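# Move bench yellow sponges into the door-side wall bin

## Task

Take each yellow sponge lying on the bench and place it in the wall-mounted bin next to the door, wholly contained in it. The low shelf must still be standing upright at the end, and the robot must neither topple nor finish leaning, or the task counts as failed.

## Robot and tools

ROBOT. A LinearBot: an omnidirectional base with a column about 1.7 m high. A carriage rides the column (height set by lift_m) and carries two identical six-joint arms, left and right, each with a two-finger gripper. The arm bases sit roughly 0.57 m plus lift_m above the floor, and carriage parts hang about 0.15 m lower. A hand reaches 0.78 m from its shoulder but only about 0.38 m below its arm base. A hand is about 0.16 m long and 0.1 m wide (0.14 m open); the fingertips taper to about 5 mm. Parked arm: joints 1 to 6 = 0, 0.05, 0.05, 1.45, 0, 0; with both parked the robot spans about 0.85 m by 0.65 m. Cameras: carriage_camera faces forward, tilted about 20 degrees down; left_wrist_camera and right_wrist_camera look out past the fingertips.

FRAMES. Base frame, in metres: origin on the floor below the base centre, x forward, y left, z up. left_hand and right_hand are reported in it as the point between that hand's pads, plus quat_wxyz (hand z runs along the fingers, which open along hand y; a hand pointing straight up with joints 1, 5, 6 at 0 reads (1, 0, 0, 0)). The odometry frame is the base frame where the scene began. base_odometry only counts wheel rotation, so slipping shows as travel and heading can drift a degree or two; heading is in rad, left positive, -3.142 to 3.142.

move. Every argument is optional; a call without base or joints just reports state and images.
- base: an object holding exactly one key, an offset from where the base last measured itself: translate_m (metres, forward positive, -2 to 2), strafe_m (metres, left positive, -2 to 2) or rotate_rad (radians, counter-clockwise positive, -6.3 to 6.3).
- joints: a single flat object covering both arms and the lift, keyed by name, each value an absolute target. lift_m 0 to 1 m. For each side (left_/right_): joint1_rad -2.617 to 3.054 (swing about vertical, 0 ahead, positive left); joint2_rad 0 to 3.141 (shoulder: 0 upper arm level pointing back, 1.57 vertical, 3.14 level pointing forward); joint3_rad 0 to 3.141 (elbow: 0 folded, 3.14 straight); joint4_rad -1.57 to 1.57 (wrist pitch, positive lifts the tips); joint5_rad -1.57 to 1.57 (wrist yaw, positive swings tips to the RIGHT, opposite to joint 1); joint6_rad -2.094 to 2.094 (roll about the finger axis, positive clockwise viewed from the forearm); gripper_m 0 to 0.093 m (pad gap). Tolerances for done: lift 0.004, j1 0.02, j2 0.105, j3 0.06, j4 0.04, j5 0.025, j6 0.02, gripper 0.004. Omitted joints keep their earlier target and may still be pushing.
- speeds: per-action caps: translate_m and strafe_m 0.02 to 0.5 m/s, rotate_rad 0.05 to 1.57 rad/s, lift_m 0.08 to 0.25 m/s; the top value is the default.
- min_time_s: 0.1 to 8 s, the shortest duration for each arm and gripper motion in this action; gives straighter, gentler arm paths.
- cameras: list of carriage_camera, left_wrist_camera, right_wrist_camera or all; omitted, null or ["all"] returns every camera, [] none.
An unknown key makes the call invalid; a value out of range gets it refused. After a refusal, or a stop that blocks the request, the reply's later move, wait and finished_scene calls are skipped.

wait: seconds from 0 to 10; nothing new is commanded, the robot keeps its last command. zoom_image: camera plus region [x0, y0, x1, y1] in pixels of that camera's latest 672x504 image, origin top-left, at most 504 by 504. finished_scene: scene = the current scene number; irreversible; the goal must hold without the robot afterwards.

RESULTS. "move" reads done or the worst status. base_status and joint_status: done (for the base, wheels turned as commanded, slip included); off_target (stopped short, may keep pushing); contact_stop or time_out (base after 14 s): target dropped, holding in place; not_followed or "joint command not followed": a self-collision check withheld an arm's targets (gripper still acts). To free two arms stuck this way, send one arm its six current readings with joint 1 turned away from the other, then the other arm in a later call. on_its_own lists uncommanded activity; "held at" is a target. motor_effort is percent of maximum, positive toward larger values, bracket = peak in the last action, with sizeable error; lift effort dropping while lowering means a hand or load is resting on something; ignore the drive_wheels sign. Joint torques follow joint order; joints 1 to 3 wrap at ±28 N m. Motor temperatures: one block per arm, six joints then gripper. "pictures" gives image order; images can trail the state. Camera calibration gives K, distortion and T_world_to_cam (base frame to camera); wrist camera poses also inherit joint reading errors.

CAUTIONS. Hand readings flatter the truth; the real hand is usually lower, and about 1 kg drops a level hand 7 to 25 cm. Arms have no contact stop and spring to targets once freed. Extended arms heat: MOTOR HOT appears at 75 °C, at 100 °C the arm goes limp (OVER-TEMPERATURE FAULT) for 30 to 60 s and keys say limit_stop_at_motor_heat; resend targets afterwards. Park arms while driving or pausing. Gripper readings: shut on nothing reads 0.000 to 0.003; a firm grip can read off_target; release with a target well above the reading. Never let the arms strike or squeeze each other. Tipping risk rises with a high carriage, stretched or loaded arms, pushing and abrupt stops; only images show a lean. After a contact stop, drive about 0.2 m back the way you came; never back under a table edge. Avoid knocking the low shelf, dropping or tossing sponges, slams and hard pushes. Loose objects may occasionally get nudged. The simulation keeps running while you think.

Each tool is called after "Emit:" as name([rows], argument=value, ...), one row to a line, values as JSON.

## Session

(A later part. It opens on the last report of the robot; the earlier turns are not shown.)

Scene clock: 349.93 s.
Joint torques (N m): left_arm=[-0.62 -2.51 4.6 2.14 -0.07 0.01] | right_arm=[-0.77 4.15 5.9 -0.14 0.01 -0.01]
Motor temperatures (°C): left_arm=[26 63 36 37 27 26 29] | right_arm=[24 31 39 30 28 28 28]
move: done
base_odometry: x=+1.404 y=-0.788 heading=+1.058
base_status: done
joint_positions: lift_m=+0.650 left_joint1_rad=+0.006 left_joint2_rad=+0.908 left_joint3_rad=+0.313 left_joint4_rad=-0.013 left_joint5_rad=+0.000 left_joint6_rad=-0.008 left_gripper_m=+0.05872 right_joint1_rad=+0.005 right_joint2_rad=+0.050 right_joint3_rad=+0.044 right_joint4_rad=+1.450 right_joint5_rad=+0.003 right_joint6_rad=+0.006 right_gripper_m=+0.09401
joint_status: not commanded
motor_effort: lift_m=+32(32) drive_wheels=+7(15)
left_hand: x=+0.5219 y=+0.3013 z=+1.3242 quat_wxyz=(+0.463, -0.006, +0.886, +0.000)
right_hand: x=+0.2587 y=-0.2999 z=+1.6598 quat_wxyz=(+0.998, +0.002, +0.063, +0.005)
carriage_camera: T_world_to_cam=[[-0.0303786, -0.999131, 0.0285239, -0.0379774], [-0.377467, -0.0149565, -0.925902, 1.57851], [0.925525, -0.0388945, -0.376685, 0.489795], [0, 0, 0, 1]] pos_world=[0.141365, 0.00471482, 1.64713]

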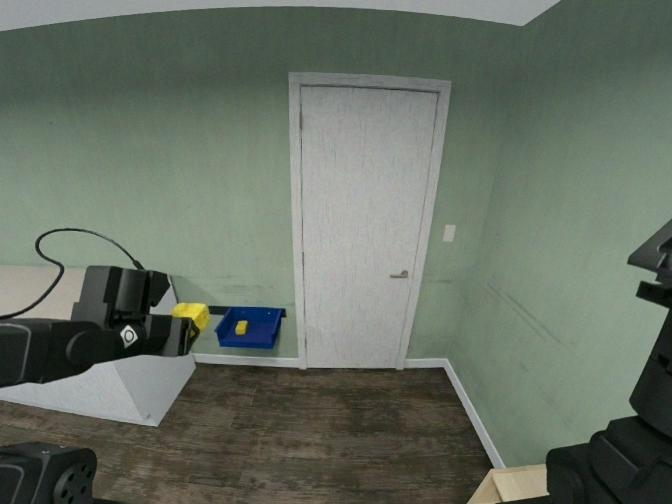

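Emit:
move(base={"strafe_m": 0.305}, cameras=[])

Emit:
move(base={"translate_m": 0.75}, joints={"left_joint1_rad":-0.26,"left_joint2_rad":2.4,"left_joint3_rad":1.4,"left_joint4_rad":-0.3,"lift_m":0.5}, min_time_s=3, speeds={"translate_m":0.3}, cameras=["left_wrist_camera","carriage_camera"])

Scene clock: 363.43 s.
Joint torques (N m): left_arm=[-0.57 -2.54 4.63 2.14 -0.05 0.01] | right_arm=[-0.73 4.18 5.93 -0.14 0.03 -0.01]
Motor temperatures (°C): left_arm=[26 55 36 38 27 26 30] | right_arm=[24 31 39 30 28 28 28]
move: done
base_odometry: x=+1.139 y=-0.638 heading=+1.057
base_status: done
joint_positions: lift_m=+0.650 left_joint1_rad=+0.006 left_joint2_rad=+0.908 left_joint3_rad=+0.313 left_joint4_rad=-0.012 left_joint5_rad=-0.003 left_joint6_rad=-0.008 left_gripper_m=+0.05872 right_joint1_rad=+0.004 right_joint2_rad=+0.050 right_joint3_rad=+0.044 right_joint4_rad=+1.450 right_joint5_rad=+0.003 right_joint6_rad=+0.006 right_gripper_m=+0.09401
joint_status: not commanded
motor_effort: lift_m=+32(32) drive_wheels=-2(18)
left_hand: x=+0.5219 y=+0.3016 z=+1.3243 quat_wxyz=(+0.463, -0.007, +0.886, +0.001)
right_hand: x=+0.2587 y=-0.2998 z=+1.6598 quat_wxyz=(+0.998, +0.001, +0.063, +0.005)

Scene clock: 367.43 s.
Joint torques (N m): left_arm=[-0.61 -13.03 5.64 0.85 -0.05 0.01] | right_arm=[-0.69 4.25 5.89 -0.14 0.02 -0.01]
move: done
base_odometry: x=+1.507 y=+0.016 heading=+1.058
base_status: done
joint_positions: lift_m=+0.500 left_joint1_rad=-0.253 left_joint2_rad=+2.390 left_joint3_rad=+1.377 left_joint4_rad=-0.292 left_joint5_rad=-0.003 left_joint6_rad=-0.008 left_gripper_m=+0.05872 right_joint1_rad=+0.004 right_joint2_rad=+0.050 right_joint3_rad=+0.044 right_joint4_rad=+1.451 right_joint5_rad=+0.003 right_joint6_rad=+0.006 right_gripper_m=+0.09401
joint_status: all done
motor_effort: lift_m=+30(31) drive_wheels=-3(16)
left_hand: x=+0.6695 y=+0.1855 z=+0.9613 quat_wxyz=(+0.131, +0.121, +0.984, -0.016)
right_hand: x=+0.2585 y=-0.2998 z=+1.5100 quat_wxyz=(+0.998, +0.001, +0.063, +0.005)
pictures: carriage_camera, left_wrist_camera
carriage_camera: T_world_to_cam=[[-0.0303786, -0.999131, 0.0285239, -0.0337045], [-0.377467, -0.0149565, -0.925902, 1.43981], [0.925525, -0.0388945, -0.376685, 0.433367], [0, 0, 0, 1]] pos_world=[0.141365, 0.00471482, 1.49733]
left_wrist_camera: T_world_to_cam=[[-0.258555, -0.965547, -0.0294674, 0.387268], [-0.913695, 0.234541, 0.33189, 0.261147], [-0.313544, 0.112736, -0.942858, 1.21832], [0, 0, 0, 1]] pos_world=[0.720737, 0.175327, 1.07345]

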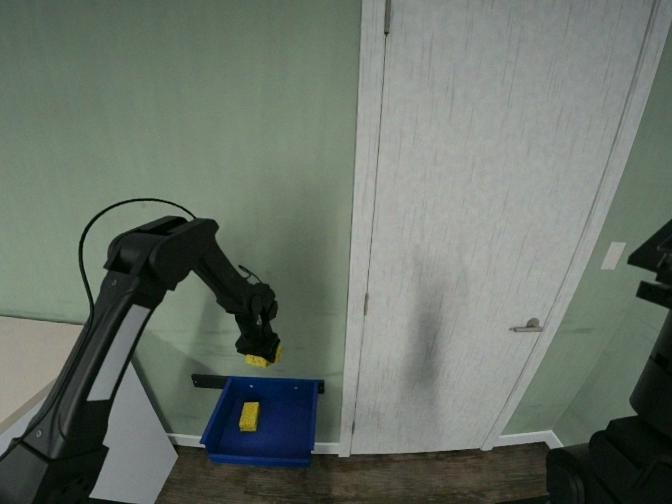

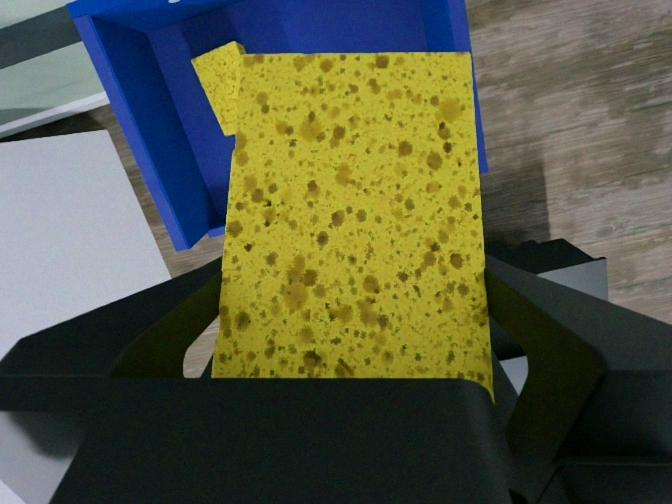

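Emit:
move(base={"translate_m": 0.085}, joints={"lift_m":0.25}, speeds={"translate_m":0.15}, cameras=["left_wrist_camera","carriage_camera"])

Scene clock: 374.17 s.
Joint torques (N m): left_arm=[-0.54 -14.63 5.3 0.89 -0.05 0] | right_arm=[-0.73 4.22 5.9 -0.15 0.02 -0.01]
Motor temperatures (°C): left_arm=[26 55 36 35 27 26 30] | right_arm=[24 31 39 30 28 28 28]
move: done
base_odometry: x=+1.548 y=+0.090 heading=+1.058
base_status: done
joint_positions: lift_m=+0.250 left_joint1_rad=-0.254 left_joint2_rad=+2.405 left_joint3_rad=+1.380 left_joint4_rad=-0.301 left_joint5_rad=-0.003 left_joint6_rad=-0.008 left_gripper_m=+0.05872 right_joint1_rad=+0.004 right_joint2_rad=+0.049 right_joint3_rad=+0.044 right_joint4_rad=+1.451 right_joint5_rad=+0.003 right_joint6_rad=+0.006 right_gripper_m=+0.09401
joint_status: all done
motor_effort: lift_m=+30(30) drive_wheels=-1(16)
left_hand: x=+0.6649 y=+0.1858 z=+0.7048 quat_wxyz=(+0.121, +0.122, +0.985, -0.015)
right_hand: x=+0.2584 y=-0.2998 z=+1.2600 quat_wxyz=(+0.998, +0.001, +0.063, +0.005)
pictures: carriage_camera, left_wrist_camera
carriage_camera: T_world_to_cam=[[-0.0303786, -0.999131, 0.0285239, -0.0265735], [-0.377467, -0.0149565, -0.925902, 1.20834], [0.925525, -0.0388945, -0.376685, 0.339196], [0, 0, 0, 1]] pos_world=[0.141365, 0.00471482, 1.24733]
left_wrist_camera: T_world_to_cam=[[-0.260937, -0.964913, -0.0292209, 0.380088], [-0.906168, 0.23439, 0.352024, 0.322786], [-0.332823, 0.118335, -0.935535, 0.981659], [0, 0, 0, 1]] pos_world=[0.718396, 0.17493, 0.815854]

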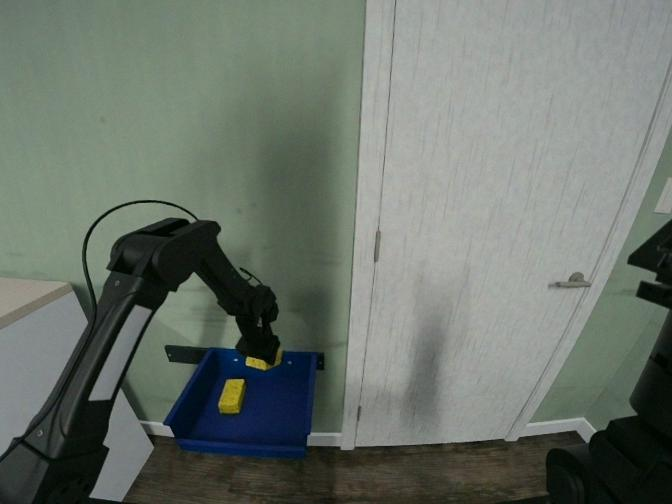

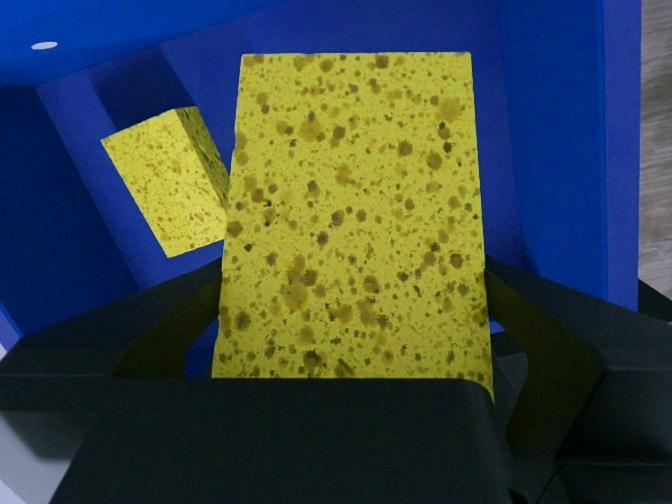

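Looks fine. Lower.

Emit:
move(joints={"lift_m":0.066}, speeds={"lift_m":0.1}, cameras=["left_wrist_camera","carriage_camera"])

Scene clock: 378.70 s.
Joint torques (N m): left_arm=[-0.58 -14.06 4.85 0.92 -0.04 0.01] | right_arm=[-0.75 4.19 5.89 -0.14 0.02 -0.01]
Motor temperatures (°C): left_arm=[26 55 36 35 27 26 30] | right_arm=[24 31 39 30 28 28 28]
move: done
base_odometry: x=+1.548 y=+0.090 heading=+1.058
base_status: not commanded
joint_positions: lift_m=+0.066 left_joint1_rad=-0.254 left_joint2_rad=+2.399 left_joint3_rad=+1.386 left_joint4_rad=-0.301 left_joint5_rad=-0.003 left_joint6_rad=-0.008 left_gripper_m=+0.05872 right_joint1_rad=+0.004 right_joint2_rad=+0.049 right_joint3_rad=+0.044 right_joint4_rad=+1.451 right_joint5_rad=+0.003 right_joint6_rad=+0.006 right_gripper_m=+0.09401
joint_status: all done
motor_effort: lift_m=+28(30) drive_wheels=+5(6)
left_hand: x=+0.6689 y=+0.1848 z=+0.5250 quat_wxyz=(+0.127, +0.122, +0.984, -0.015)
right_hand: x=+0.2584 y=-0.2998 z=+1.0762 quat_wxyz=(+0.998, +0.001, +0.063, +0.005)
pictures: carriage_camera, left_wrist_camera
carriage_camera: T_world_to_cam=[[-0.0303786, -0.999131, 0.0285239, -0.0213308], [-0.377467, -0.0149565, -0.925902, 1.03815], [0.925525, -0.0388945, -0.376685, 0.269962], [0, 0, 0, 1]] pos_world=[0.141365, 0.00471482, 1.06353]
left_wrist_camera: T_world_to_cam=[[-0.260584, -0.965003, -0.0294051, 0.374832], [-0.910394, 0.235471, 0.3402, 0.398757], [-0.32137, 0.115421, -0.939893, 0.810032], [0, 0, 0, 1]] pos_world=[0.721022, 0.174323, 0.636708]

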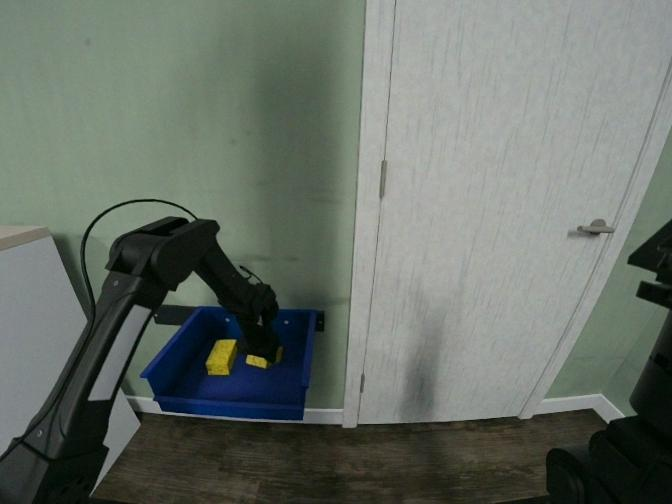

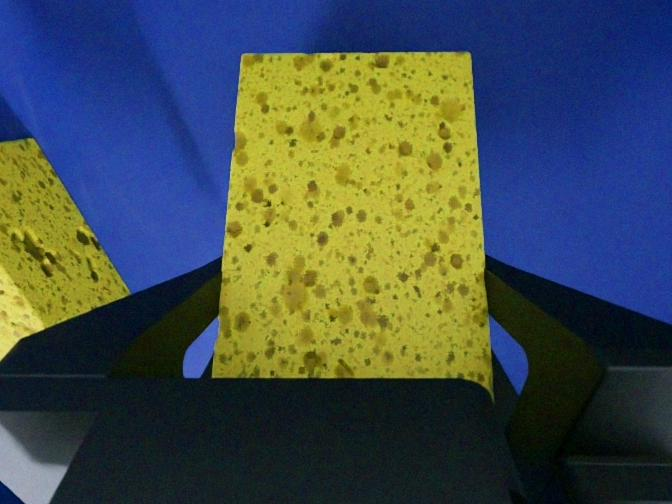

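Emit:
move(joints={"left_gripper_m":0.088}, min_time_s=1.5, cameras=[])

Emit:
move(joints={"lift_m":0.5}, cameras=["left_wrist_camera","carriage_camera"])

Scene clock: 385.07 s.
Joint torques (N m): left_arm=[-0.62 -14.05 4.86 0.91 -0.05 0.01] | right_arm=[-0.69 4.22 5.91 -0.14 0.01 0]
Motor temperatures (°C): left_arm=[26 56 36 34 27 26 30] | right_arm=[24 31 39 30 28 28 28]
move: done
base_odometry: x=+1.548 y=+0.090 heading=+1.058
base_status: not commanded
joint_positions: lift_m=+0.066 left_joint1_rad=-0.254 left_joint2_rad=+2.399 left_joint3_rad=+1.386 left_joint4_rad=-0.301 left_joint5_rad=-0.003 left_joint6_rad=-0.008 left_gripper_m=+0.08793 right_joint1_rad=+0.004 right_joint2_rad=+0.049 right_joint3_rad=+0.044 right_joint4_rad=+1.451 right_joint5_rad=+0.003 right_joint6_rad=+0.006 right_gripper_m=+0.09401
joint_status: all done
motor_effort: lift_m=+28(28) drive_wheels=+6(6)
left_hand: x=+0.6689 y=+0.1848 z=+0.5250 quat_wxyz=(+0.127, +0.122, +0.984, -0.015)
right_hand: x=+0.2584 y=-0.2998 z=+1.0762 quat_wxyz=(+0.998, +0.001, +0.063, +0.005)

Scene clock: 387.33 s.
Joint torques (N m): left_arm=[-0.57 -14.57 4.78 0.9 -0.06 0.01] | right_arm=[-0.7 4.22 5.9 -0.15 0.01 -0.01]
Motor temperatures (°C): left_arm=[26 56 36 34 27 26 30] | right_arm=[24 31 39 30 28 28 28]
move: done
base_odometry: x=+1.548 y=+0.090 heading=+1.058
base_status: not commanded
joint_positions: lift_m=+0.500 left_joint1_rad=-0.254 left_joint2_rad=+2.404 left_joint3_rad=+1.386 left_joint4_rad=-0.300 left_joint5_rad=-0.003 left_joint6_rad=-0.008 left_gripper_m=+0.08793 right_joint1_rad=+0.004 right_joint2_rad=+0.049 right_joint3_rad=+0.044 right_joint4_rad=+1.451 right_joint5_rad=+0.003 right_joint6_rad=+0.006 right_gripper_m=+0.09401
joint_status: all done
motor_effort: lift_m=+32(39) drive_wheels=+6(6)
left_hand: x=+0.6680 y=+0.1850 z=+0.9567 quat_wxyz=(+0.125, +0.122, +0.985, -0.015)
right_hand: x=+0.2584 y=-0.2998 z=+1.5098 quat_wxyz=(+0.998, +0.001, +0.063, +0.005)
pictures: carriage_camera, left_wrist_camera
carriage_camera: T_world_to_cam=[[-0.0303786, -0.999131, 0.0285239, -0.0336988], [-0.377467, -0.0149565, -0.925902, 1.43963], [0.925525, -0.0388945, -0.376685, 0.433292], [0, 0, 0, 1]] pos_world=[0.141365, 0.00471482, 1.49713]
left_wrist_camera: T_world_to_cam=[[-0.260733, -0.964964, -0.0293725, 0.387577], [-0.90913, 0.235183, 0.34376, 0.246908], [-0.324808, 0.116333, -0.938598, 1.21637], [0, 0, 0, 1]] pos_world=[0.720614, 0.174425, 1.06819]

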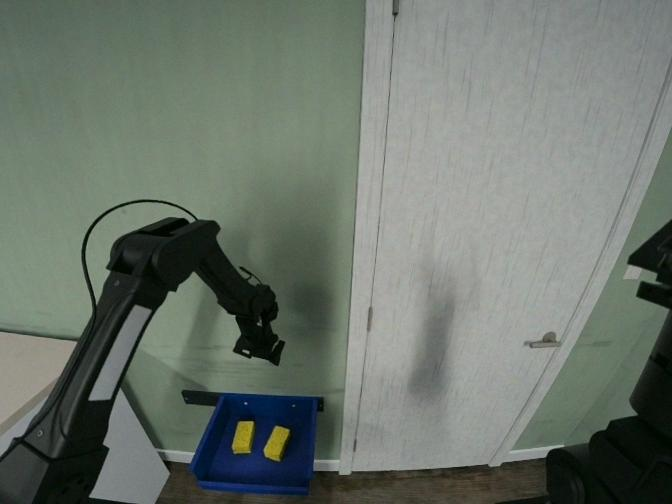

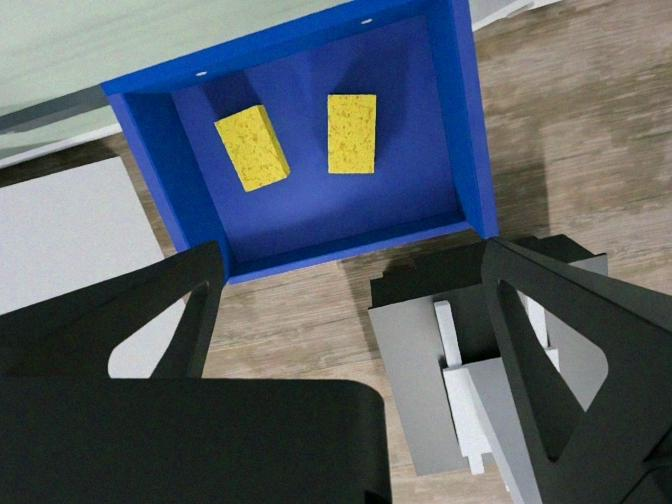

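Emit:
finished_scene(scene=3)

The scene is finished: the task was done.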